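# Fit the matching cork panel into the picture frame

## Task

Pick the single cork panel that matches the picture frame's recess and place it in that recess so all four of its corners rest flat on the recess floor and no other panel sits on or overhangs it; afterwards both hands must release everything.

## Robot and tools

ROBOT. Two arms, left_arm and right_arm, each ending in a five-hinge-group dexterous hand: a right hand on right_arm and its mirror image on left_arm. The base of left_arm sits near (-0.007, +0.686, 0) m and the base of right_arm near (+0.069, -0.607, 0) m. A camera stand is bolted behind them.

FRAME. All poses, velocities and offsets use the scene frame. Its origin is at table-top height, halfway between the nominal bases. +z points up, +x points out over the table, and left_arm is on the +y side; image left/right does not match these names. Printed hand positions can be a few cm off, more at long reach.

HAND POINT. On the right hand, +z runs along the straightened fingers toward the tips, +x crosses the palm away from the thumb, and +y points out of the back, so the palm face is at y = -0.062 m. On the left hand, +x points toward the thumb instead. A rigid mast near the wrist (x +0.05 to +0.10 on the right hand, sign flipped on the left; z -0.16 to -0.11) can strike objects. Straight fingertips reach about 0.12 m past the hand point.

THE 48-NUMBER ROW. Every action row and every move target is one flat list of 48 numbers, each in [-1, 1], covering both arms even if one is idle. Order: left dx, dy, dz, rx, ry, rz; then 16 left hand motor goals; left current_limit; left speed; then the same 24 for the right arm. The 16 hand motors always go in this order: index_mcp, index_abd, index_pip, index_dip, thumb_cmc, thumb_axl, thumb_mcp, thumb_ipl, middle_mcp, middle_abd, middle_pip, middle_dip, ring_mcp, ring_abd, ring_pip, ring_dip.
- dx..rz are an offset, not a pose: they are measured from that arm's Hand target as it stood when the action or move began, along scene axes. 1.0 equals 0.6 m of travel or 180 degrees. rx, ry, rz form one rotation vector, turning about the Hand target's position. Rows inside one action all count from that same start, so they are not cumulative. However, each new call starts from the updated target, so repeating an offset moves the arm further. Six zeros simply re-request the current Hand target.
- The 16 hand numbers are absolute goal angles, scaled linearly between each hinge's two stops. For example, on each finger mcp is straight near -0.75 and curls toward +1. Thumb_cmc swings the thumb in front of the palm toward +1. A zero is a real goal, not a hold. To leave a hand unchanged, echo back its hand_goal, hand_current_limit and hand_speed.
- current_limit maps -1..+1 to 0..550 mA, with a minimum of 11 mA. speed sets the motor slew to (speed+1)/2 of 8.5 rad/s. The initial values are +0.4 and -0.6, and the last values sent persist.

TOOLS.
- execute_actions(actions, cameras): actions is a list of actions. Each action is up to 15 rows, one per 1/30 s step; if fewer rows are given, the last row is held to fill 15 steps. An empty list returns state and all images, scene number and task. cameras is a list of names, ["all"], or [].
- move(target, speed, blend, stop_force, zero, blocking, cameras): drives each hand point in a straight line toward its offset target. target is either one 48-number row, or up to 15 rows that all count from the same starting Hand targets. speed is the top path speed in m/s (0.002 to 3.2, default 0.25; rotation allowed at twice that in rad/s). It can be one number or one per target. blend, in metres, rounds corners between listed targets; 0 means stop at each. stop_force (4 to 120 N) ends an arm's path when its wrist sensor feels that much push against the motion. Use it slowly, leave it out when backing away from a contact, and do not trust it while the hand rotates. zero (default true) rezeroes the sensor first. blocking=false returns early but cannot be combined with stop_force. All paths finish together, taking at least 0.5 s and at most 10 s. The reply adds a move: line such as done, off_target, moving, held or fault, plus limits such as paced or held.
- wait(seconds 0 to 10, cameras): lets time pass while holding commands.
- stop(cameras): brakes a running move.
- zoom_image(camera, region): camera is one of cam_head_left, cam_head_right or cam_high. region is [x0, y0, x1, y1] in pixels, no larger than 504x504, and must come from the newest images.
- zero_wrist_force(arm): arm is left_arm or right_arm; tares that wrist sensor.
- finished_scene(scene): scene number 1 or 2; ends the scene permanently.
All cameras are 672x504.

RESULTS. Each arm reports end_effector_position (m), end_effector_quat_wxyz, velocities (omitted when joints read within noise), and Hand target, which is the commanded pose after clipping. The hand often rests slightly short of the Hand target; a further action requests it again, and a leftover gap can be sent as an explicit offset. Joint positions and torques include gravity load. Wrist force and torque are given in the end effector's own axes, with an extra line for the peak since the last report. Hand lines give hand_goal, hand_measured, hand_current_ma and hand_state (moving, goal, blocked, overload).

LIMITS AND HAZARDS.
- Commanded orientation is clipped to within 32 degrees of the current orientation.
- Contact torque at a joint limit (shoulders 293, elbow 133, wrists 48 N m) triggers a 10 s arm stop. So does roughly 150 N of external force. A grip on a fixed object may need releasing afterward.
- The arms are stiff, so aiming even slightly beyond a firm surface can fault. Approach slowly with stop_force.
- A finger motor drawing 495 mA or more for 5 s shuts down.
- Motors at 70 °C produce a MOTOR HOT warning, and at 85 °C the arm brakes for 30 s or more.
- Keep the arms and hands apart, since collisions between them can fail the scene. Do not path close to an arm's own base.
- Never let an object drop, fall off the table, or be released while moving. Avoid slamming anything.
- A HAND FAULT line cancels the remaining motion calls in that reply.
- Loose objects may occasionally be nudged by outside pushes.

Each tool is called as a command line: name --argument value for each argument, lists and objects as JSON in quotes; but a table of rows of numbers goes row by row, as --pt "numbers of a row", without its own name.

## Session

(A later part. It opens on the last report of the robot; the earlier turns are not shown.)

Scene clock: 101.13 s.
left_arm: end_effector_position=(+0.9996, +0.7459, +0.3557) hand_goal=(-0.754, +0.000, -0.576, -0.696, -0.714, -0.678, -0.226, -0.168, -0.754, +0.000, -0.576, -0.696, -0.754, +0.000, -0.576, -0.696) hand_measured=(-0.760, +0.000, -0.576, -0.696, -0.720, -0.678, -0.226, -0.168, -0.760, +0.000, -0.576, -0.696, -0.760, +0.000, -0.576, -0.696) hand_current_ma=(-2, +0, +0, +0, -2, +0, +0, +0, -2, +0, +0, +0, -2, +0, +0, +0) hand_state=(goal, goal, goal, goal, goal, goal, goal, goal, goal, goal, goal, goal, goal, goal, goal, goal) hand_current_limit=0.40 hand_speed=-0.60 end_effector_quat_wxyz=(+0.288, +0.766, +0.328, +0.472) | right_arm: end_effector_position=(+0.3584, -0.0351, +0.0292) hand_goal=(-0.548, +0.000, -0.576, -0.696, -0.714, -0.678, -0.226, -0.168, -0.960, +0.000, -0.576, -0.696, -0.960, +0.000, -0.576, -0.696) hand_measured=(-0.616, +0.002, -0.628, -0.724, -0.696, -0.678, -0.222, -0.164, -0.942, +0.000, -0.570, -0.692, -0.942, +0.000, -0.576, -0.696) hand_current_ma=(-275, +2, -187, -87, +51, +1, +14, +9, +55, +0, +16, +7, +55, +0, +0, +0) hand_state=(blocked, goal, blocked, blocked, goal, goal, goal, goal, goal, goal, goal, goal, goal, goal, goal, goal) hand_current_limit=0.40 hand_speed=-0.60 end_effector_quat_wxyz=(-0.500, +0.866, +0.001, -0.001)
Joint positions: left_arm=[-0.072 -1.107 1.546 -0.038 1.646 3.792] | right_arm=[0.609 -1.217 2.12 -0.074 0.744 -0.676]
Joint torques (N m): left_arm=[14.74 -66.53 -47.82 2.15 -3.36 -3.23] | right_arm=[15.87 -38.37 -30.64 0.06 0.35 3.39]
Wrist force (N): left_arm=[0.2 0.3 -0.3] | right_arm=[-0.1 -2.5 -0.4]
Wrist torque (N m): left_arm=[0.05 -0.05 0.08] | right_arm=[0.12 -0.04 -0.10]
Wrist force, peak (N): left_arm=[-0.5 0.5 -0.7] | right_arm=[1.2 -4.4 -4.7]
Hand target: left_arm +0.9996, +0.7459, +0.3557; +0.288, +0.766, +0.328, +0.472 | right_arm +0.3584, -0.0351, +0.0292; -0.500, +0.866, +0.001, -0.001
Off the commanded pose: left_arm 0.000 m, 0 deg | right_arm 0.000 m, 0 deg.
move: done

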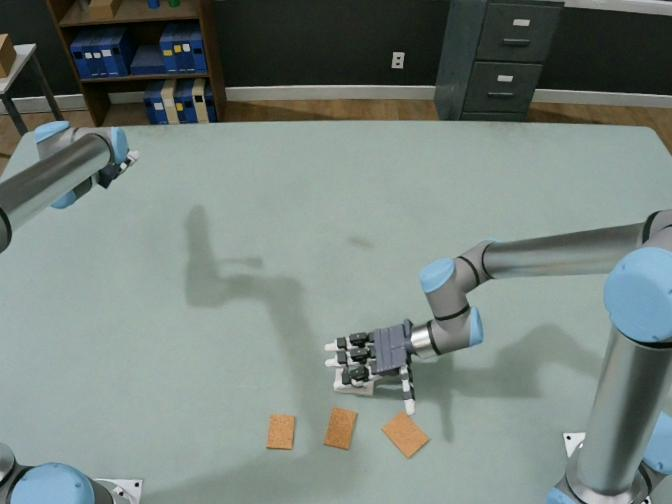

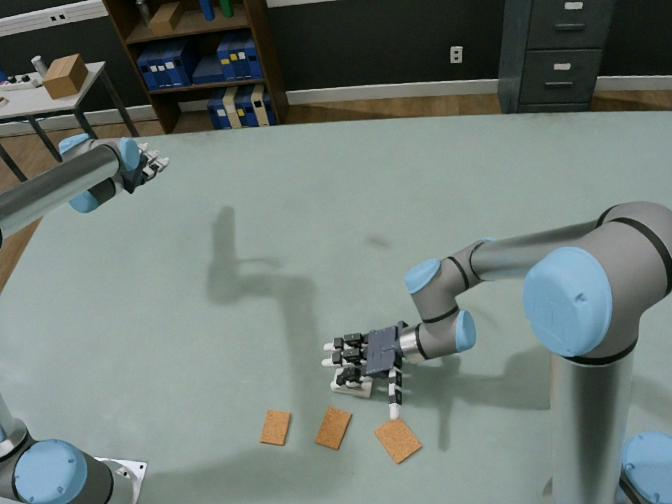

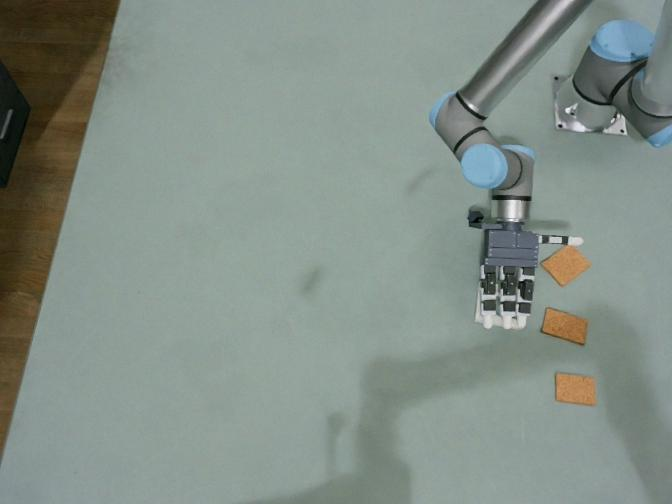

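move --pt "0 0 0 0 0 0 -0.754 0 -0.576 -0.696 -0.714 -0.678 -0.226 -0.168 -0.754 0 -0.576 -0.696 -0.754 0 -0.576 -0.696 0.4 -0.6 0 0 0.07 0 0 0 -0.548 0 -0.576 -0.696 -0.714 -0.677 -0.226 -0.168 -0.959 0 -0.576 -0.696 -0.959 0 -0.576 -0.696 0.4 -0.6" --pt "0 0 0 0 0 0 -0.754 0 -0.576 -0.696 -0.714 -0.678 -0.226 -0.168 -0.754 0 -0.576 -0.696 -0.754 0 -0.576 -0.696 0.4 -0.6 -0.35 0 0.07 0 0 0 -0.548 0 -0.576 -0.696 -0.714 -0.677 -0.226 -0.168 -0.959 0 -0.576 -0.696 -0.959 0 -0.576 -0.696 0.4 -0.6" --speed 0.15 --blend '[0.01,0]' --cameras '["all"]'

zoom_image --camera "cam_high" --region '[460, 270, 600, 375]'

Scene clock: 105.53 s.
left_arm: end_effector_position=(+0.9996, +0.7459, +0.3557) hand_goal=(-0.754, +0.000, -0.576, -0.696, -0.714, -0.678, -0.226, -0.168, -0.754, +0.000, -0.576, -0.696, -0.754, +0.000, -0.576, -0.696) hand_measured=(-0.760, +0.000, -0.576, -0.696, -0.720, -0.678, -0.226, -0.168, -0.760, +0.000, -0.576, -0.696, -0.760, +0.000, -0.576, -0.696) hand_current_ma=(-2, +0, +0, +0, -2, +0, +0, +0, -2, +0, +0, +0, -2, +0, +0, +0) hand_state=(goal, goal, goal, goal, goal, goal, goal, goal, goal, goal, goal, goal, goal, goal, goal, goal) hand_current_limit=0.40 hand_speed=-0.60 end_effector_quat_wxyz=(+0.288, +0.766, +0.328, +0.472) | right_arm: end_effector_position=(+0.1485, -0.0351, +0.0712) hand_goal=(-0.548, +0.000, -0.576, -0.696, -0.714, -0.678, -0.226, -0.168, -0.960, +0.000, -0.576, -0.696, -0.960, +0.000, -0.576, -0.696) hand_measured=(-0.542, +0.000, -0.576, -0.698, -0.696, -0.678, -0.222, -0.164, -0.942, +0.000, -0.570, -0.692, -0.942, +0.000, -0.576, -0.696) hand_current_ma=(+14, +0, -1, -6, +51, +1, +14, +9, +55, +0, +16, +7, +55, +0, +0, +0) hand_state=(goal, goal, goal, goal, goal, goal, goal, goal, goal, goal, goal, goal, goal, goal, goal, goal) hand_current_limit=0.40 hand_speed=-0.60 end_effector_quat_wxyz=(-0.501, +0.866, +0.001, -0.001)
Joint positions: left_arm=[-0.072 -1.107 1.546 -0.038 1.646 3.792] | right_arm=[0.936 -1.463 2.303 -0.2 0.988 -0.389]
Joint torques (N m): left_arm=[12.23 -66.15 -48.03 2.09 -3.27 -3.2] | right_arm=[13.19 -24.78 -33.95 1.73 -1 -0.4]
Wrist force (N): left_arm=[0.2 0.2 -0.4] | right_arm=[0.2 0.0 -0.7]
Wrist torque (N m): left_arm=[0.06 -0.05 0.08] | right_arm=[-0.02 0.02 0.06]
Wrist force, peak (N): left_arm=[-0.2 0.4 -0.9] | right_arm=[0.2 -3.0 -1.3]
Hand target: left_arm +0.9996, +0.7459, +0.3557; +0.288, +0.766, +0.328, +0.472 | right_arm +0.1484, -0.0351, +0.0712; -0.500, +0.866, +0.001, -0.001
Off the commanded pose: left_arm 0.000 m, 0 deg | right_arm 0.000 m, 0 deg.
move: done

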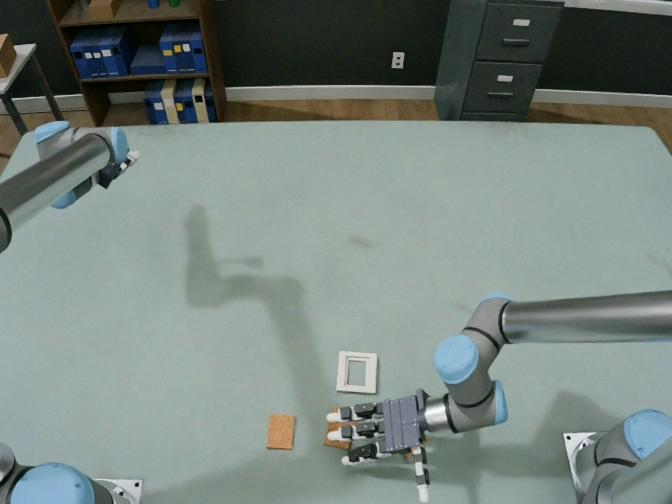

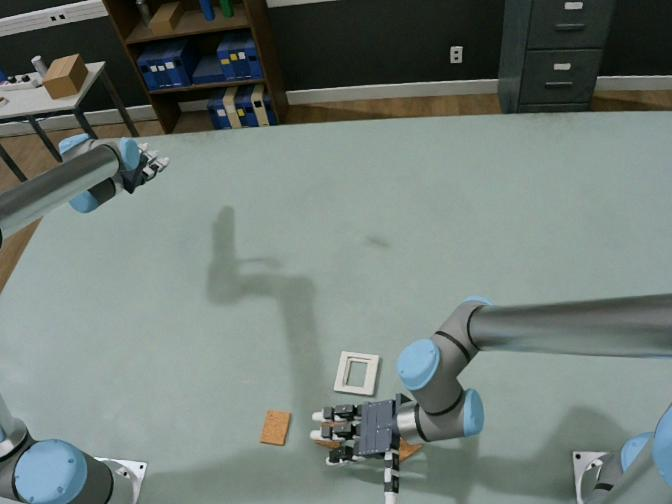

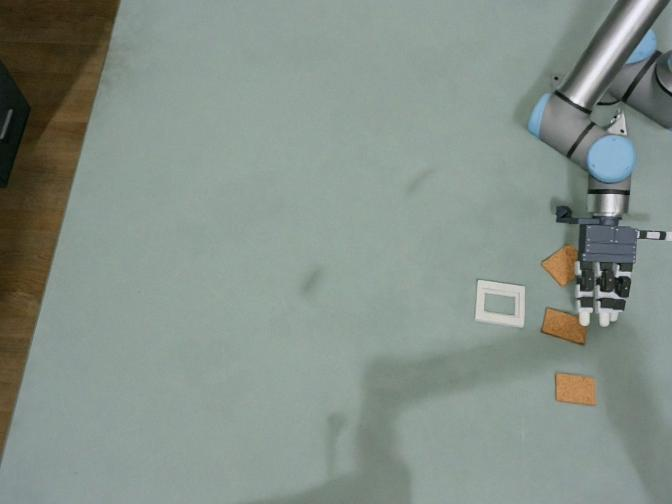

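Scaled by 3.600 from the camera's 672x504 image, which has a finer 960x720 frame.

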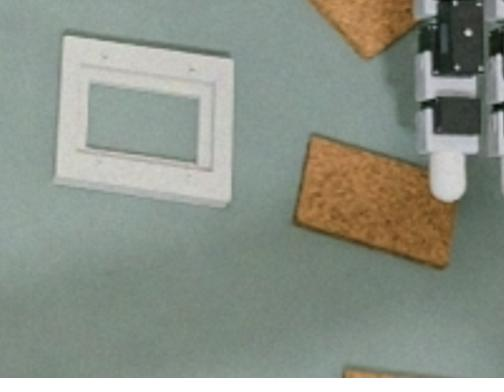

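move --target '[0,0,0,0,0,0,-0.754,0,-0.576,-0.696,-0.714,-0.678,-0.226,-0.168,-0.754,0,-0.576,-0.696,-0.754,0,-0.576,-0.696,0.4,-0.6,0,0,-0.07,0,0,0,-0.548,0,-0.576,-0.696,-0.714,-0.677,-0.226,-0.168,-0.959,0,-0.576,-0.696,-0.959,0,-0.576,-0.696,0.4,-0.6]' --speed 0.1 --cameras '["all"]'

zoom_image --camera "cam_high" --region '[532, 240, 672, 345]'

zoom_image --camera "cam_head_left" --region '[300, 390, 440, 495]'

zoom_image --camera "cam_head_right" --region '[280, 390, 420, 495]'

Scene clock: 107.97 s.
left_arm: end_effector_position=(+0.9996, +0.7459, +0.3557) hand_goal=(-0.754, +0.000, -0.576, -0.696, -0.714, -0.678, -0.226, -0.168, -0.754, +0.000, -0.576, -0.696, -0.754, +0.000, -0.576, -0.696) hand_measured=(-0.760, +0.000, -0.576, -0.696, -0.720, -0.678, -0.226, -0.168, -0.760, +0.000, -0.576, -0.696, -0.760, +0.000, -0.576, -0.696) hand_current_ma=(-2, +0, +0, +0, -2, +0, +0, +0, -2, +0, +0, +0, -2, +0, +0, +0) hand_state=(goal, goal, goal, goal, goal, goal, goal, goal, goal, goal, goal, goal, goal, goal, goal, goal) hand_current_limit=0.40 hand_speed=-0.60 end_effector_quat_wxyz=(+0.288, +0.766, +0.328, +0.472) | right_arm: end_effector_position=(+0.1484, -0.0351, +0.0291) hand_goal=(-0.548, +0.000, -0.576, -0.696, -0.714, -0.678, -0.226, -0.168, -0.960, +0.000, -0.576, -0.696, -0.960, +0.000, -0.576, -0.696) hand_measured=(-0.542, +0.000, -0.576, -0.698, -0.696, -0.678, -0.222, -0.164, -0.942, +0.000, -0.570, -0.692, -0.942, +0.000, -0.576, -0.696) hand_current_ma=(+15, +0, -1, -6, +51, +1, +14, +9, +55, +0, +16, +7, +55, +0, +0, +0) hand_state=(goal, goal, goal, goal, goal, goal, goal, goal, goal, goal, goal, goal, goal, goal, goal, goal) hand_current_limit=0.40 hand_speed=-0.60 end_effector_quat_wxyz=(-0.500, +0.866, +0.001, -0.001)
Joint positions: left_arm=[-0.072 -1.107 1.546 -0.038 1.646 3.792] | right_arm=[0.936 -1.39 2.33 -0.299 0.988 -0.389]
Joint torques (N m): left_arm=[12.58 -66.57 -47.93 2.08 -3.16 -3.06] | right_arm=[-1.48 -47.32 -33.04 -0.05 -0.78 2.81]
Wrist force (N): left_arm=[-0.3 -0.2 -0.4] | right_arm=[0.3 -0.3 -0.4]
Wrist torque (N m): left_arm=[0.00 0.00 0.05] | right_arm=[-0.07 0.00 0.05]
Wrist force, peak (N): left_arm=[-0.2 0.5 -0.7] | right_arm=[0.5 -1.4 -1.1]
Hand target: left_arm +0.9996, +0.7459, +0.3557; +0.288, +0.766, +0.328, +0.472 | right_arm +0.1484, -0.0351, +0.0292; -0.500, +0.866, +0.001, -0.001
Off the commanded pose: left_arm 0.000 m, 0 deg | right_arm 0.000 m, 0 deg.
move: done

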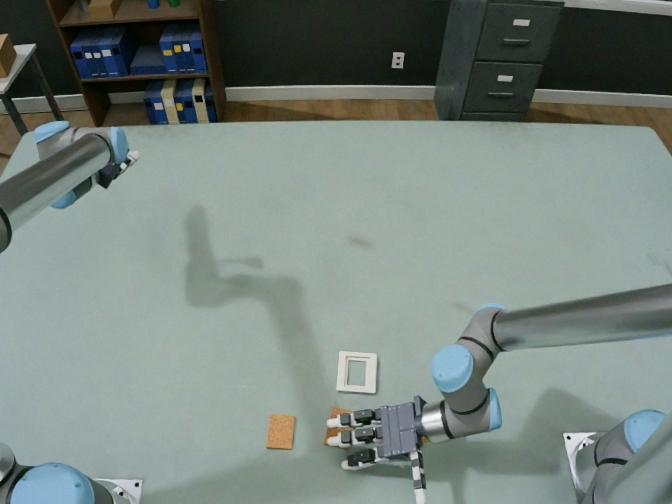

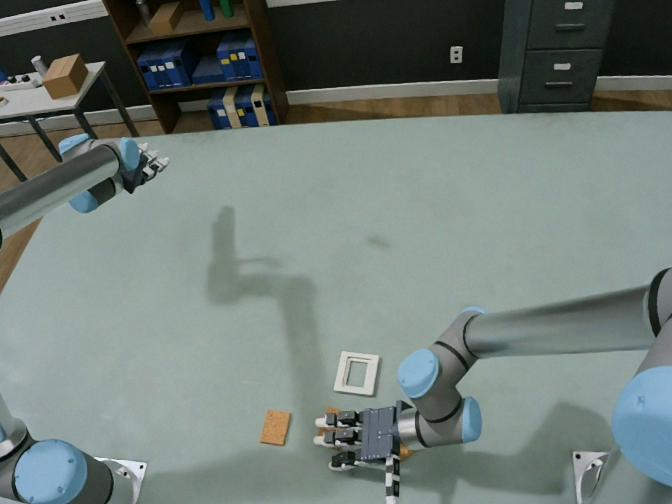

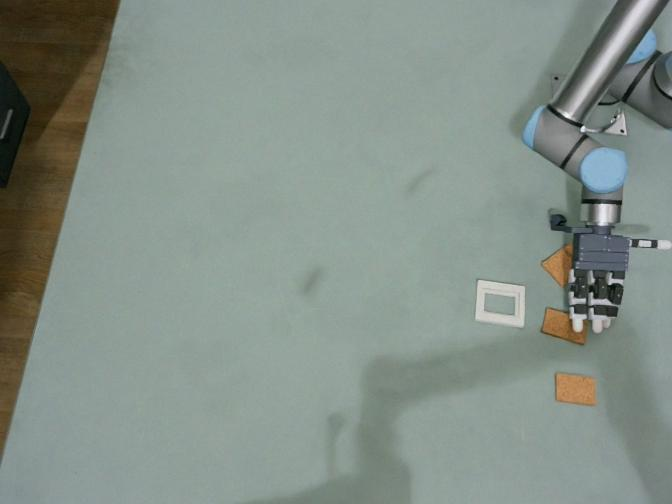

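Scaled by 3.600 from the camera's 672x504 image, which has a finer 960x720 frame.

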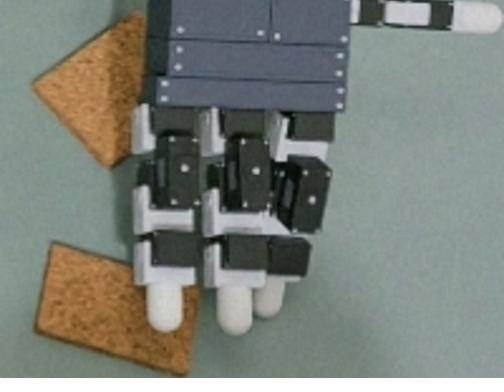

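Scaled by 3.600 from the camera's 672x504 image, which has a finer 960x720 frame.

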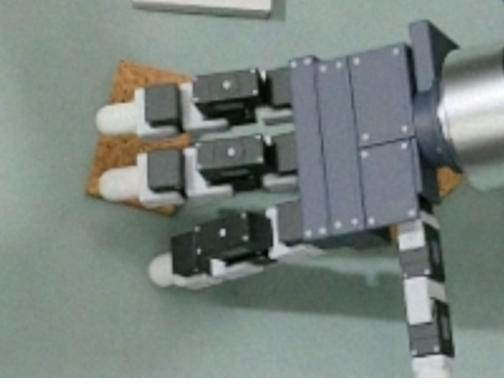

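Scaled by 3.600 from the camera's 672x504 image, which has a finer 960x720 frame.

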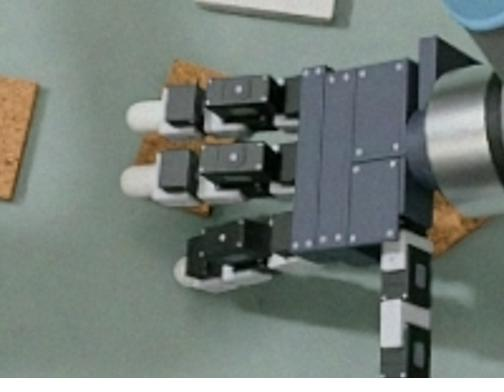

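move --pt "0 0 0 0 0 0 -0.754 0 -0.576 -0.696 -0.714 -0.678 -0.226 -0.168 -0.754 0 -0.576 -0.696 -0.754 0 -0.576 -0.696 0.4 -0.6 0 0 0.2 0 0 0 -0.822 0 0.153 0.174 0.671 -0.677 -0.056 -0.059 -0.822 0 0.153 0.174 -0.959 0 -0.576 -0.696 0.4 -0.6" --pt "0 0 0 0 0 0 -0.754 0 -0.576 -0.696 -0.714 -0.678 -0.226 -0.168 -0.754 0 -0.576 -0.696 -0.754 0 -0.576 -0.696 0.4 -0.6 0.5 -0.42 0.2 0 0 0 -0.822 0 0.153 0.174 0.671 -0.677 -0.056 -0.059 -0.822 0 0.153 0.174 -0.959 0 -0.576 -0.696 0.4 -0.6" --speed 0.25 --blend '[0.03,0]' --cameras '["all"]'

zoom_image --camera "cam_high" --region '[465, 270, 535, 330]'

zoom_image --camera "cam_high" --region '[540, 360, 610, 420]'

zoom_image --camera "cam_high" --region '[380, 80, 520, 220]'

Scene clock: 144.67 s.
left_arm: end_effector_position=(+0.9996, +0.7459, +0.3557) hand_goal=(-0.754, +0.000, -0.576, -0.696, -0.714, -0.678, -0.226, -0.168, -0.754, +0.000, -0.576, -0.696, -0.754, +0.000, -0.576, -0.696) hand_measured=(-0.760, +0.000, -0.576, -0.696, -0.720, -0.678, -0.226, -0.168, -0.760, +0.000, -0.576, -0.696, -0.760, +0.000, -0.576, -0.696) hand_current_ma=(-2, +0, +0, +0, -2, +0, +0, +0, -2, +0, +0, +0, -2, +0, +0, +0) hand_state=(goal, goal, goal, goal, goal, goal, goal, goal, goal, goal, goal, goal, goal, goal, goal, goal) hand_current_limit=0.40 hand_speed=-0.60 end_effector_quat_wxyz=(+0.288, +0.766, +0.328, +0.472) | right_arm: end_effector_position=(+0.4484, -0.2870, +0.1491) hand_goal=(-0.822, +0.000, +0.152, +0.174, +0.670, -0.678, -0.056, -0.060, -0.822, +0.000, +0.152, +0.174, -0.960, +0.000, -0.576, -0.696) hand_measured=(-0.806, +0.000, +0.150, +0.170, +0.668, -0.678, -0.056, -0.062, -0.814, +0.000, +0.150, +0.170, -0.942, +0.000, -0.576, -0.696) hand_current_ma=(+49, +0, -4, -8, -5, +1, -1, -5, +22, +0, -3, -7, +55, +0, +0, +0) hand_state=(goal, goal, goal, goal, goal, goal, goal, goal, goal, goal, goal, goal, goal, goal, goal, goal) hand_current_limit=0.40 hand_speed=-0.60 end_effector_quat_wxyz=(-0.500, +0.866, +0.001, -0.001) end_effector_velocity=(+0.000, +0.000, +0.001) end_effector_angular_velocity=(+0.000, -0.002, +0.002)
Joint positions: left_arm=[-0.072 -1.107 1.546 -0.038 1.646 3.792] | right_arm=[-0.012 -1.323 2.209 0.799 0.526 -1.701]
Joint velocities: left_arm=[within noise] | right_arm=[0 -0.002 0 0.003 0 -0.005]
Joint torques (N m): left_arm=[12.41 -65.92 -47.65 2.11 -3.21 -2.86] | right_arm=[-13.64 -46.43 -24.16 7.05 -4.02 -1.98]
Wrist force (N): left_arm=[0.0 0.6 -0.6] | right_arm=[0.3 -0.2 -0.7]
Wrist torque (N m): left_arm=[0.12 -0.03 0.06] | right_arm=[0.00 -0.03 -0.14]
Wrist force, peak (N): left_arm=[-0.4 0.5 -0.8] | right_arm=[2.8 1.2 -2.0]
Hand target: left_arm +0.9996, +0.7459, +0.3557; +0.288, +0.766, +0.328, +0.472 | right_arm +0.4484, -0.2871, +0.1492; -0.500, +0.866, +0.001, -0.001
Off the commanded pose: left_arm 0.000 m, 0 deg | right_arm 0.000 m, 0 deg.
move: done

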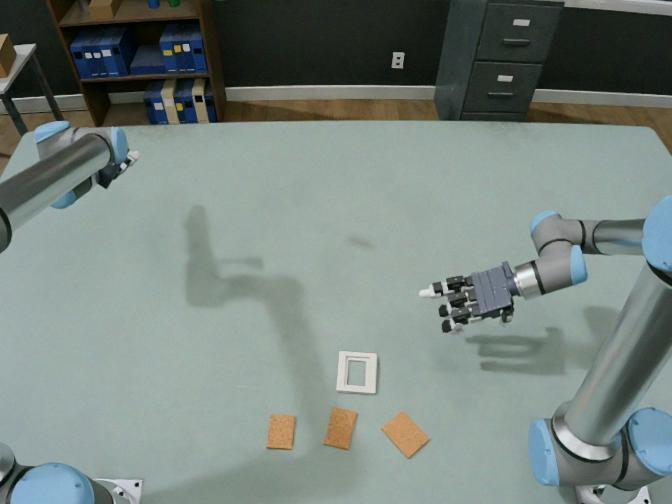

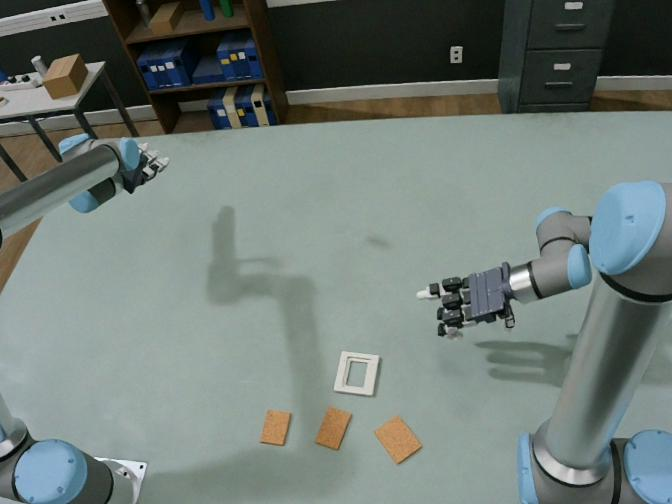

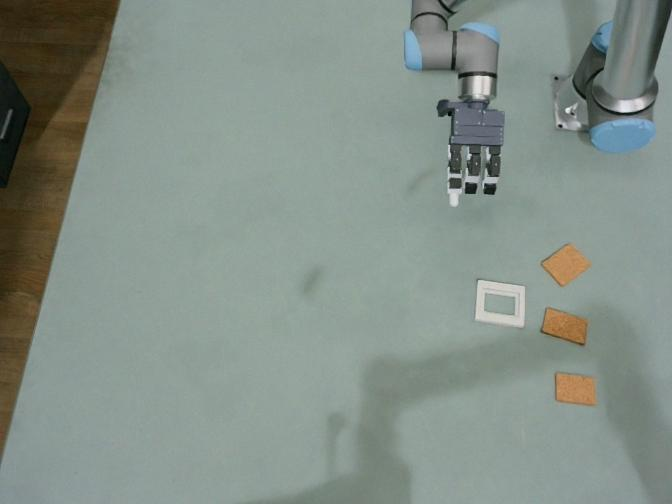

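Scaled by 7.200 from the camera's 672x504 image, which has a finer 960x720 frame.

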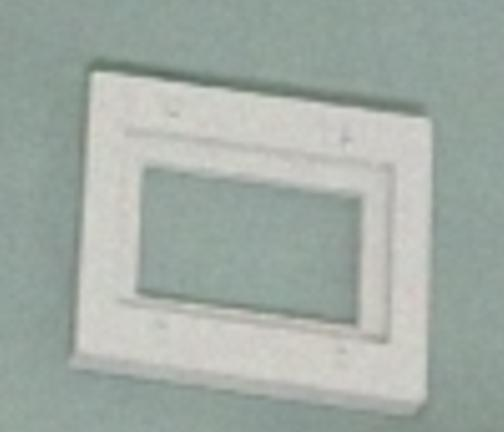

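Scaled by 7.200 from the camera's 672x504 image, which has a finer 960x720 frame.

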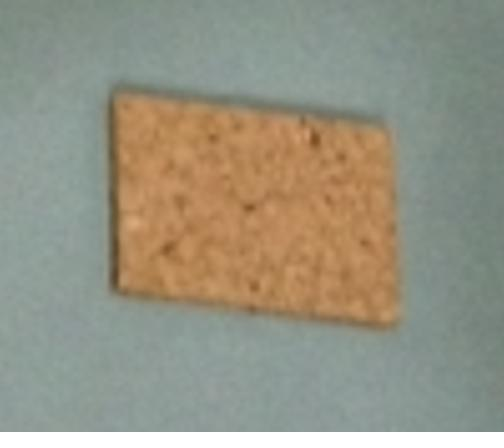

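Scaled by 3.600 from the camera's 672x504 image, which has a finer 960x720 frame.

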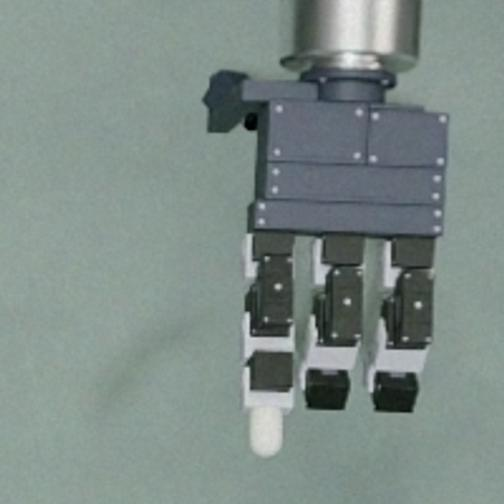

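move --target '[0,0,0,0,0,0,-0.754,0,-0.576,-0.696,-0.714,-0.678,-0.226,-0.168,-0.754,0,-0.576,-0.696,-0.754,0,-0.576,-0.696,0.4,-0.6,-0.3807,0.9155,-0.08,0,0,-0.0261,-0.822,0,0.153,0.174,0.671,-0.677,-0.056,-0.059,-0.822,0,0.153,0.174,-0.959,0,-0.576,-0.696,0.4,-0.6]' --speed 0.25

move --target '[0,0,0,0,0,0,-0.754,0,-0.576,-0.696,-0.714,-0.678,-0.226,-0.168,-0.754,0,-0.576,-0.696,-0.754,0,-0.576,-0.696,0.4,-0.6,0,0,-0.095,0,0,0,-0.822,0,0.153,0.174,0.671,-0.677,-0.056,-0.059,-0.822,0,0.153,0.174,-0.959,0,-0.576,-0.696,0.4,-0.6]' --speed 0.08 --cameras '["all"]'

zoom_image --camera "cam_high" --region '[530, 320, 635, 425]'

zoom_image --camera "cam_head_left" --region '[240, 380, 345, 485]'

zoom_image --camera "cam_head_right" --region '[230, 380, 335, 485]'

Scene clock: 160.67 s.
left_arm: end_effector_position=(+0.9996, +0.7459, +0.3557) hand_goal=(-0.754, +0.000, -0.576, -0.696, -0.714, -0.678, -0.226, -0.168, -0.754, +0.000, -0.576, -0.696, -0.754, +0.000, -0.576, -0.696) hand_measured=(-0.760, +0.000, -0.576, -0.696, -0.720, -0.678, -0.226, -0.168, -0.760, +0.000, -0.576, -0.696, -0.760, +0.000, -0.576, -0.696) hand_current_ma=(-2, +0, +0, +0, -2, +0, +0, +0, -2, +0, +0, +0, -2, +0, +0, +0) hand_state=(goal, goal, goal, goal, goal, goal, goal, goal, goal, goal, goal, goal, goal, goal, goal, goal) hand_current_limit=0.40 hand_speed=-0.60 end_effector_quat_wxyz=(+0.288, +0.766, +0.328, +0.472) | right_arm: end_effector_position=(+0.2200, +0.2621, +0.1011) hand_goal=(-0.822, +0.000, +0.152, +0.174, +0.670, -0.678, -0.056, -0.060, -0.822, +0.000, +0.152, +0.174, -0.960, +0.000, -0.576, -0.696) hand_measured=(-0.806, +0.000, +0.150, +0.170, +0.668, -0.678, -0.056, -0.062, -0.814, +0.000, +0.150, +0.170, -0.942, +0.000, -0.576, -0.696) hand_current_ma=(+49, +0, -4, -8, -4, +1, -1, -5, +22, +0, -3, -7, +55, +0, +0, +0) hand_state=(goal, goal, goal, goal, goal, goal, goal, goal, goal, goal, goal, goal, goal, goal, goal, goal) hand_current_limit=0.40 hand_speed=-0.60 end_effector_quat_wxyz=(-0.500, +0.865, -0.035, +0.020)
Joint positions: left_arm=[-0.072 -1.107 1.546 -0.038 1.646 3.792] | right_arm=[1.149 -1.086 1.687 -0.043 1.233 -0.203]
Joint torques (N m): left_arm=[11.68 -66.06 -47.54 1.92 -3.1 -2.84] | right_arm=[12.55 -72.7 -43.64 -2.15 0.43 -1.01]
Wrist force (N): left_arm=[-0.2 -0.5 -0.5] | right_arm=[0.2 -0.5 -0.3]
Wrist torque (N m): left_arm=[-0.03 0.00 0.07] | right_arm=[-0.07 0.02 0.08]
Wrist force, peak (N): left_arm=[-0.2 0.8 -0.6] | right_arm=[1.5 1.6 -2.4]
Hand target: left_arm +0.9996, +0.7459, +0.3557; +0.288, +0.766, +0.328, +0.472 | right_arm +0.2200, +0.2622, +0.1012; -0.500, +0.865, -0.035, +0.020
Off the commanded pose: left_arm 0.000 m, 0 deg | right_arm 0.000 m, 0 deg.
move: done

Scene clock: 161.70 s.
left_arm: end_effector_position=(+0.9996, +0.7459, +0.3557) hand_goal=(-0.754, +0.000, -0.576, -0.696, -0.714, -0.678, -0.226, -0.168, -0.754, +0.000, -0.576, -0.696, -0.754, +0.000, -0.576, -0.696) hand_measured=(-0.760, +0.000, -0.576, -0.696, -0.720, -0.678, -0.226, -0.168, -0.760, +0.000, -0.576, -0.696, -0.760, +0.000, -0.576, -0.696) hand_current_ma=(-2, +0, +0, +0, -2, +0, +0, +0, -2, +0, +0, +0, -2, +0, +0, +0) hand_state=(goal, goal, goal, goal, goal, goal, goal, goal, goal, goal, goal, goal, goal, goal, goal, goal) hand_current_limit=0.40 hand_speed=-0.60 end_effector_quat_wxyz=(+0.288, +0.766, +0.328, +0.472) | right_arm: end_effector_position=(+0.2200, +0.2622, +0.0440) hand_goal=(-0.822, +0.000, +0.152, +0.174, +0.670, -0.678, -0.056, -0.060, -0.822, +0.000, +0.152, +0.174, -0.960, +0.000, -0.576, -0.696) hand_measured=(-0.806, +0.000, +0.150, +0.170, +0.668, -0.678, -0.056, -0.062, -0.814, +0.000, +0.150, +0.170, -0.942, +0.000, -0.576, -0.696) hand_current_ma=(+49, +0, -4, -8, -4, +1, -1, -5, +22, +0, -3, -7, +55, +0, +0, +0) hand_state=(goal, goal, goal, goal, goal, goal, goal, goal, goal, goal, goal, goal, goal, goal, goal, goal) hand_current_limit=0.40 hand_speed=-0.60 end_effector_quat_wxyz=(-0.500, +0.865, -0.035, +0.020)
Joint positions: left_arm=[-0.072 -1.107 1.546 -0.038 1.646 3.792] | right_arm=[1.149 -1.029 1.718 -0.131 1.233 -0.203]
Joint torques (N m): left_arm=[11.92 -66.47 -48.11 2.07 -2.95 -2.88] | right_arm=[13.01 -97.08 -41.16 1.63 2.41 0.29]
Wrist force (N): left_arm=[0.5 0.1 -0.5] | right_arm=[0.4 -0.7 -0.3]
Wrist torque (N m): left_arm=[0.03 -0.09 0.11] | right_arm=[-0.10 -0.02 0.11]
Wrist force, peak (N): left_arm=[-0.2 0.0 -0.9] | right_arm=[0.6 -2.1 -0.7]
Hand target: left_arm +0.9996, +0.7459, +0.3557; +0.288, +0.766, +0.328, +0.472 | right_arm +0.2200, +0.2622, +0.0442; -0.500, +0.865, -0.035, +0.020
Off the commanded pose: left_arm 0.000 m, 0 deg | right_arm 0.000 m, 0 deg.
move: done

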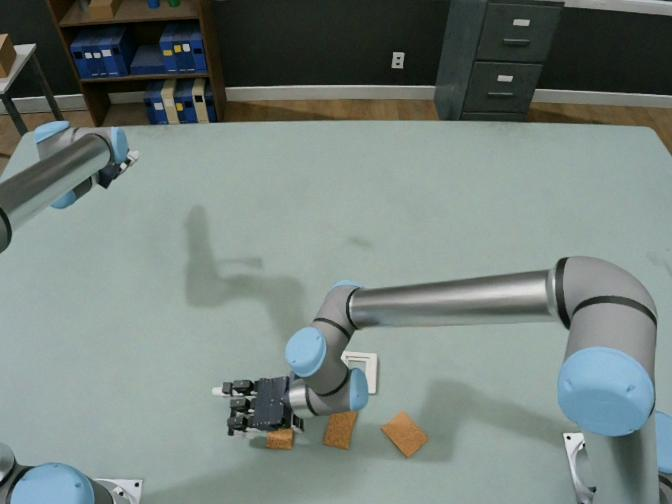

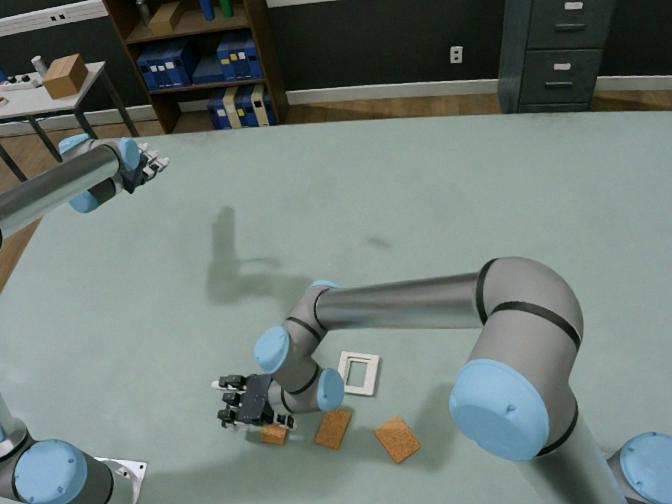

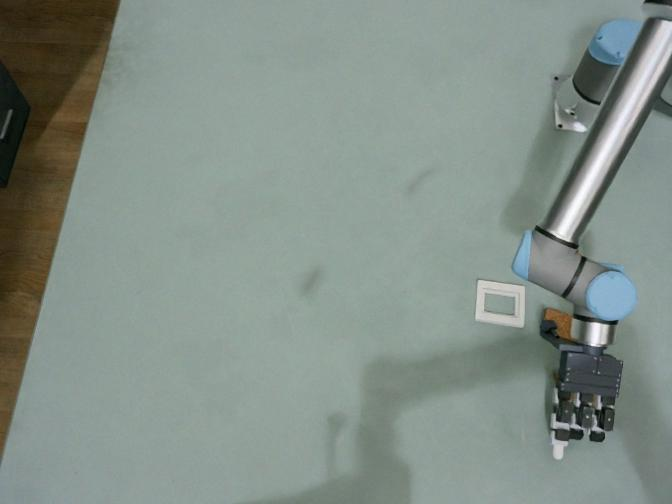

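Scaled by 4.800 from the camera's 672x504 image, which has a finer 960x720 frame.

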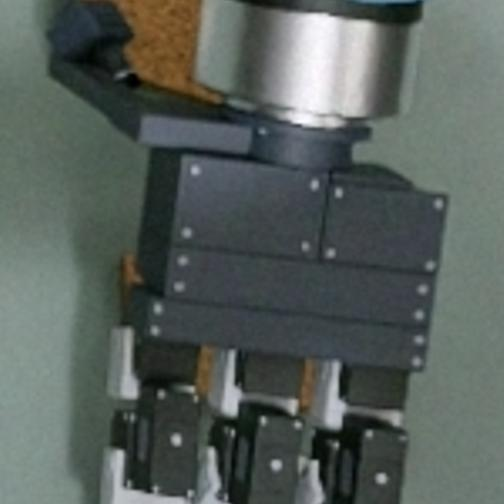

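Scaled by 4.800 from the camera's 672x504 image, which has a finer 960x720 frame.

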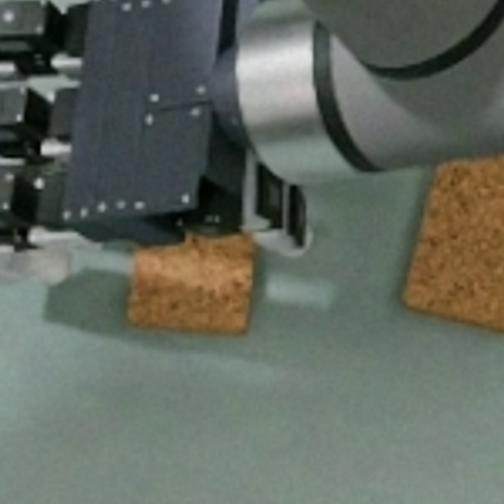

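Scaled by 4.800 from the camera's 672x504 image, which has a finer 960x720 frame.

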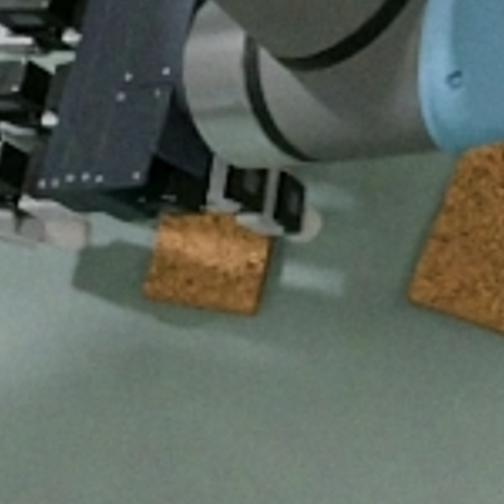

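move --target '[0,0,0,0,0,0,-0.754,0,-0.576,-0.696,-0.714,-0.678,-0.226,-0.168,-0.754,0,-0.576,-0.696,-0.754,0,-0.576,-0.696,0.4,-0.6,0,0,-0.0335,0,0,0,-0.822,0,0.153,0.174,0.671,-0.677,-0.056,-0.059,-0.822,0,0.153,0.174,-0.959,0,-0.576,-0.696,0.4,-0.6]' --speed 0.04

move --target '[0,0,0,0,0,0,-0.754,0,-0.576,-0.696,-0.714,-0.678,-0.226,-0.168,-0.754,0,-0.576,-0.696,-0.754,0,-0.576,-0.696,0.4,-0.6,0,0,0,0,0,0,-0.507,0,0.153,0.174,0.671,-0.677,0.112,-0.016,-0.507,0,0.153,0.174,-0.959,0,-0.576,-0.696,0.6,-0.94]' --speed 0.04 --cameras '["all"]'

zoom_image --camera "cam_head_left" --region '[200, 380, 340, 485]'

zoom_image --camera "cam_head_right" --region '[190, 380, 330, 485]'

Scene clock: 167.53 s.
left_arm: end_effector_position=(+0.9996, +0.7459, +0.3557) hand_goal=(-0.754, +0.000, -0.576, -0.696, -0.714, -0.678, -0.226, -0.168, -0.754, +0.000, -0.576, -0.696, -0.754, +0.000, -0.576, -0.696) hand_measured=(-0.760, +0.000, -0.576, -0.696, -0.720, -0.678, -0.226, -0.168, -0.760, +0.000, -0.576, -0.696, -0.760, +0.000, -0.576, -0.696) hand_current_ma=(-2, +0, +0, +0, -2, +0, +0, +0, -2, +0, +0, +0, -2, +0, +0, +0) hand_state=(goal, goal, goal, goal, goal, goal, goal, goal, goal, goal, goal, goal, goal, goal, goal, goal) hand_current_limit=0.40 hand_speed=-0.60 end_effector_quat_wxyz=(+0.288, +0.766, +0.328, +0.472) | right_arm: end_effector_position=(+0.2200, +0.2622, +0.0238) hand_goal=(-0.822, +0.000, +0.152, +0.174, +0.670, -0.678, -0.056, -0.060, -0.822, +0.000, +0.152, +0.174, -0.960, +0.000, -0.576, -0.696) hand_measured=(-0.806, +0.000, +0.150, +0.170, +0.668, -0.678, -0.056, -0.062, -0.814, +0.000, +0.150, +0.170, -0.942, +0.000, -0.576, -0.696) hand_current_ma=(+49, +0, -4, -8, -4, +1, -1, -5, +22, +0, -3, -7, +55, +0, +0, +0) hand_state=(goal, goal, goal, goal, goal, goal, goal, goal, goal, goal, goal, goal, goal, goal, goal, goal) hand_current_limit=0.40 hand_speed=-0.60 end_effector_quat_wxyz=(-0.500, +0.865, -0.035, +0.020) end_effector_velocity=(-0.001, -0.001, +0.001) end_effector_angular_velocity=(-0.002, +0.001, +0.000)
Joint positions: left_arm=[-0.072 -1.107 1.546 -0.038 1.646 3.792] | right_arm=[1.149 -1.007 1.727 -0.162 1.233 -0.203]
Joint velocities: left_arm=[within noise] | right_arm=[0 -0.002 0 0.005 0 0]
Joint torques (N m): left_arm=[10.6 -66.51 -47.99 2.13 -2.94 -2.59] | right_arm=[13.88 -98.72 -37.18 1.46 2.04 1.99]
Wrist force (N): left_arm=[-0.1 0.2 -0.6] | right_arm=[0.3 -1.4 -0.8]
Wrist torque (N m): left_arm=[0.06 -0.02 0.06] | right_arm=[-0.15 0.00 0.12]
Wrist force, peak (N): left_arm=[-0.3 0.7 -0.7] | right_arm=[0.0 -2.4 -1.0]
Hand target: left_arm +0.9996, +0.7459, +0.3557; +0.288, +0.766, +0.328, +0.472 | right_arm +0.2200, +0.2622, +0.0241; -0.500, +0.865, -0.035, +0.020
Off the commanded pose: left_arm 0.000 m, 0 deg | right_arm 0.000 m, 0 deg.
move: done

Scene clock: 168.83 s.
left_arm: end_effector_position=(+0.9996, +0.7459, +0.3557) hand_goal=(-0.754, +0.000, -0.576, -0.696, -0.714, -0.678, -0.226, -0.168, -0.754, +0.000, -0.576, -0.696, -0.754, +0.000, -0.576, -0.696) hand_measured=(-0.760, +0.000, -0.576, -0.696, -0.720, -0.678, -0.226, -0.168, -0.760, +0.000, -0.576, -0.696, -0.760, +0.000, -0.576, -0.696) hand_current_ma=(-2, +0, +0, +0, -2, +0, +0, +0, -2, +0, +0, +0, -2, +0, +0, +0) hand_state=(goal, goal, goal, goal, goal, goal, goal, goal, goal, goal, goal, goal, goal, goal, goal, goal) hand_current_limit=0.40 hand_speed=-0.60 end_effector_quat_wxyz=(+0.288, +0.766, +0.328, +0.472) | right_arm: end_effector_position=(+0.2200, +0.2623, +0.0241) hand_goal=(-0.508, +0.000, +0.152, +0.174, +0.670, -0.678, +0.112, -0.016, -0.508, +0.000, +0.152, +0.174, -0.960, +0.000, -0.576, -0.696) hand_measured=(-0.702, +0.000, +0.146, +0.184, +0.670, -0.678, -0.012, -0.040, -0.714, +0.000, +0.146, +0.182, -0.942, +0.000, -0.576, -0.696) hand_current_ma=(-440, +0, -11, +29, +1, +1, -440, -103, -440, +0, -11, +20, +55, +0, +0, +0) hand_state=(blocked, goal, goal, goal, goal, goal, blocked, blocked, blocked, goal, goal, goal, goal, goal, goal, goal) hand_current_limit=0.60 hand_speed=-0.94 end_effector_quat_wxyz=(-0.500, +0.865, -0.035, +0.020)
Joint positions: left_arm=[-0.072 -1.107 1.546 -0.038 1.646 3.792] | right_arm=[1.149 -1.008 1.726 -0.161 1.233 -0.203]
Joint torques (N m): left_arm=[12.22 -66.47 -47.49 2.08 -2.85 -2.57] | right_arm=[12.77 -84.38 -28.99 1.1 1.61 1.53]
Wrist force (N): left_arm=[0.1 0.5 -0.9] | right_arm=[0.0 -13.7 -5.1]
Wrist torque (N m): left_arm=[0.13 -0.05 0.07] | right_arm=[0.06 0.02 0.12]
Wrist force, peak (N): left_arm=[0.1 0.5 -0.9] | right_arm=[0.0 -13.8 -4.8]
Hand target: left_arm +0.9996, +0.7459, +0.3557; +0.288, +0.766, +0.328, +0.472 | right_arm +0.2200, +0.2622, +0.0241; -0.500, +0.865, -0.035, +0.020
Off the commanded pose: left_arm 0.000 m, 0 deg | right_arm 0.000 m, 0 deg.
move: done

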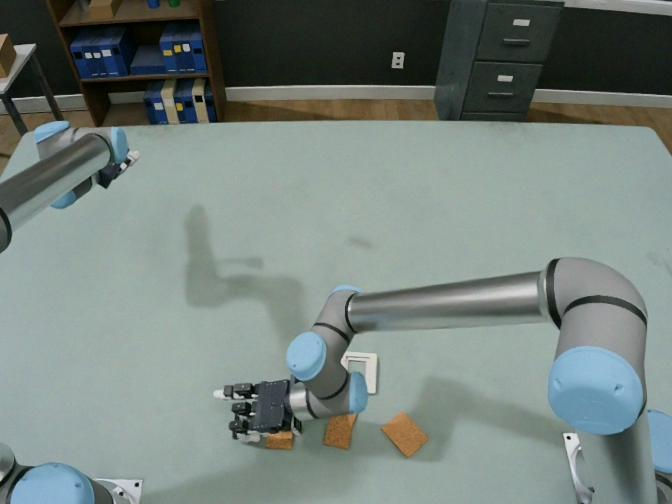

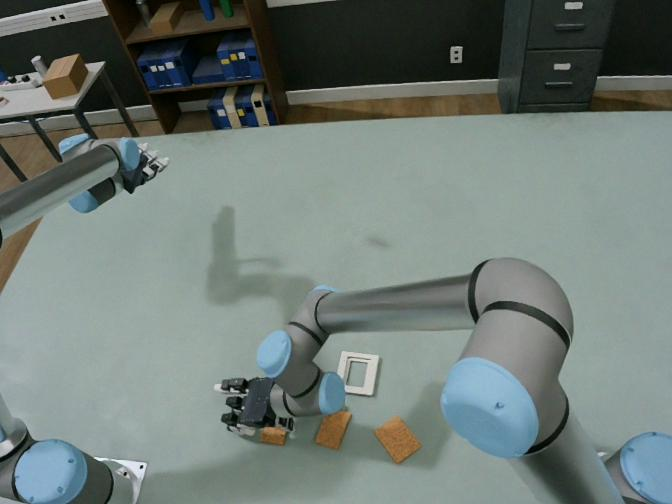

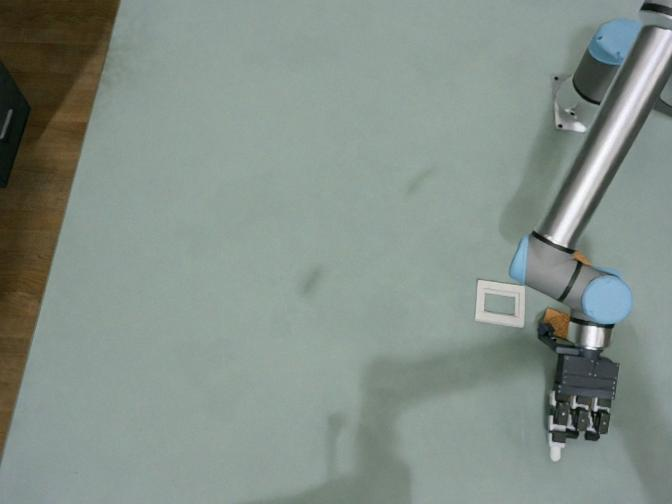

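Scaled by 3.600 from the camera's 672x504 image, which has a finer 960x720 frame.

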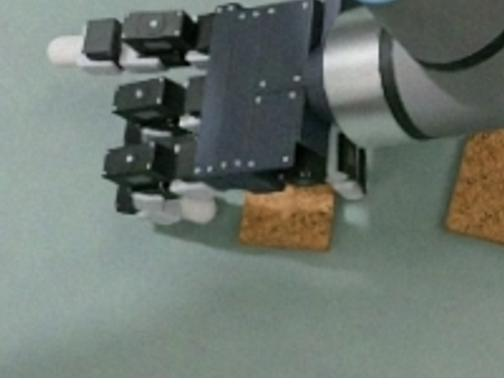

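Scaled by 3.600 from the camera's 672x504 image, which has a finer 960x720 frame.

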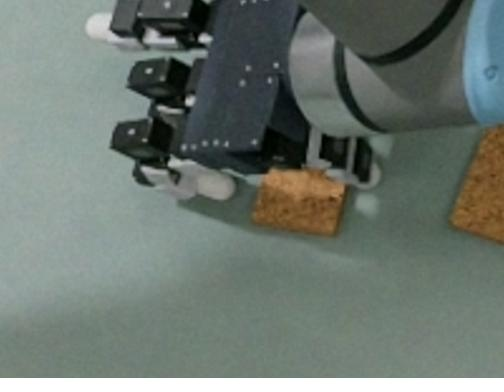

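move --target '[0,0,0,0,0,0,-0.754,0,-0.576,-0.696,-0.714,-0.678,-0.226,-0.168,-0.754,0,-0.576,-0.696,-0.754,0,-0.576,-0.696,0.4,-0.6,0,0,0.0035,0,0,0,-0.507,0,0.153,0.174,0.671,-0.677,0.112,-0.016,-0.507,0,0.153,0.174,-0.959,0,-0.576,-0.696,0.6,-0.94]' --speed 0.01

zoom_image --camera "cam_head_left" --region '[200, 380, 340, 485]'

Scene clock: 171.70 s.
left_arm: end_effector_position=(+0.9996, +0.7459, +0.3557) hand_goal=(-0.754, +0.000, -0.576, -0.696, -0.714, -0.678, -0.226, -0.168, -0.754, +0.000, -0.576, -0.696, -0.754, +0.000, -0.576, -0.696) hand_measured=(-0.760, +0.000, -0.576, -0.696, -0.720, -0.678, -0.226, -0.168, -0.760, +0.000, -0.576, -0.696, -0.760, +0.000, -0.576, -0.696) hand_current_ma=(-2, +0, +0, +0, -2, +0, +0, +0, -2, +0, +0, +0, -2, +0, +0, +0) hand_state=(goal, goal, goal, goal, goal, goal, goal, goal, goal, goal, goal, goal, goal, goal, goal, goal) hand_current_limit=0.40 hand_speed=-0.60 end_effector_quat_wxyz=(+0.288, +0.766, +0.328, +0.472) | right_arm: end_effector_position=(+0.2200, +0.2622, +0.0262) hand_goal=(-0.508, +0.000, +0.152, +0.174, +0.670, -0.678, +0.112, -0.016, -0.508, +0.000, +0.152, +0.174, -0.960, +0.000, -0.576, -0.696) hand_measured=(-0.616, +0.000, +0.136, +0.180, +0.670, -0.678, +0.074, -0.038, -0.614, +0.000, +0.140, +0.180, -0.942, +0.000, -0.576, -0.696) hand_current_ma=(-440, +0, -45, +17, +0, +1, -167, -94, -440, +0, -32, +14, +55, +0, +0, +0) hand_state=(blocked, goal, goal, goal, goal, goal, blocked, blocked, blocked, goal, goal, goal, goal, goal, goal, goal) hand_current_limit=0.60 hand_speed=-0.94 end_effector_quat_wxyz=(-0.500, +0.865, -0.035, +0.020)
Joint positions: left_arm=[-0.072 -1.107 1.546 -0.038 1.646 3.792] | right_arm=[1.149 -1.01 1.726 -0.158 1.233 -0.203]
Joint torques (N m): left_arm=[11.51 -66.18 -47.98 2.15 -2.73 -2.43] | right_arm=[12.49 -94.48 -35.14 1.04 1.55 1.44]
Wrist force (N): left_arm=[0.1 0.0 -0.2] | right_arm=[0.2 -7.5 -0.3]
Wrist torque (N m): left_arm=[0.01 -0.03 0.08] | right_arm=[0.16 0.00 0.10]
Wrist force, peak (N): left_arm=[-0.5 0.2 -0.9] | right_arm=[0.2 -14.1 -5.3]
Hand target: left_arm +0.9996, +0.7459, +0.3557; +0.288, +0.766, +0.328, +0.472 | right_arm +0.2200, +0.2622, +0.0262; -0.500, +0.865, -0.035, +0.020
Off the commanded pose: left_arm 0.000 m, 0 deg | right_arm 0.000 m, 0 deg.
move: done

Scaled by 3.600 from the camera's 672x504 image, which has a finer 960x720 frame.
This view is cut from an older image: the scene may have changed since it was taken.

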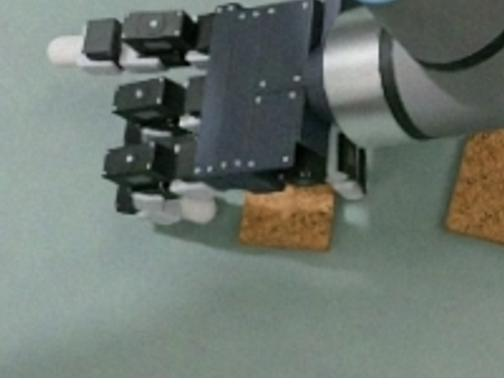

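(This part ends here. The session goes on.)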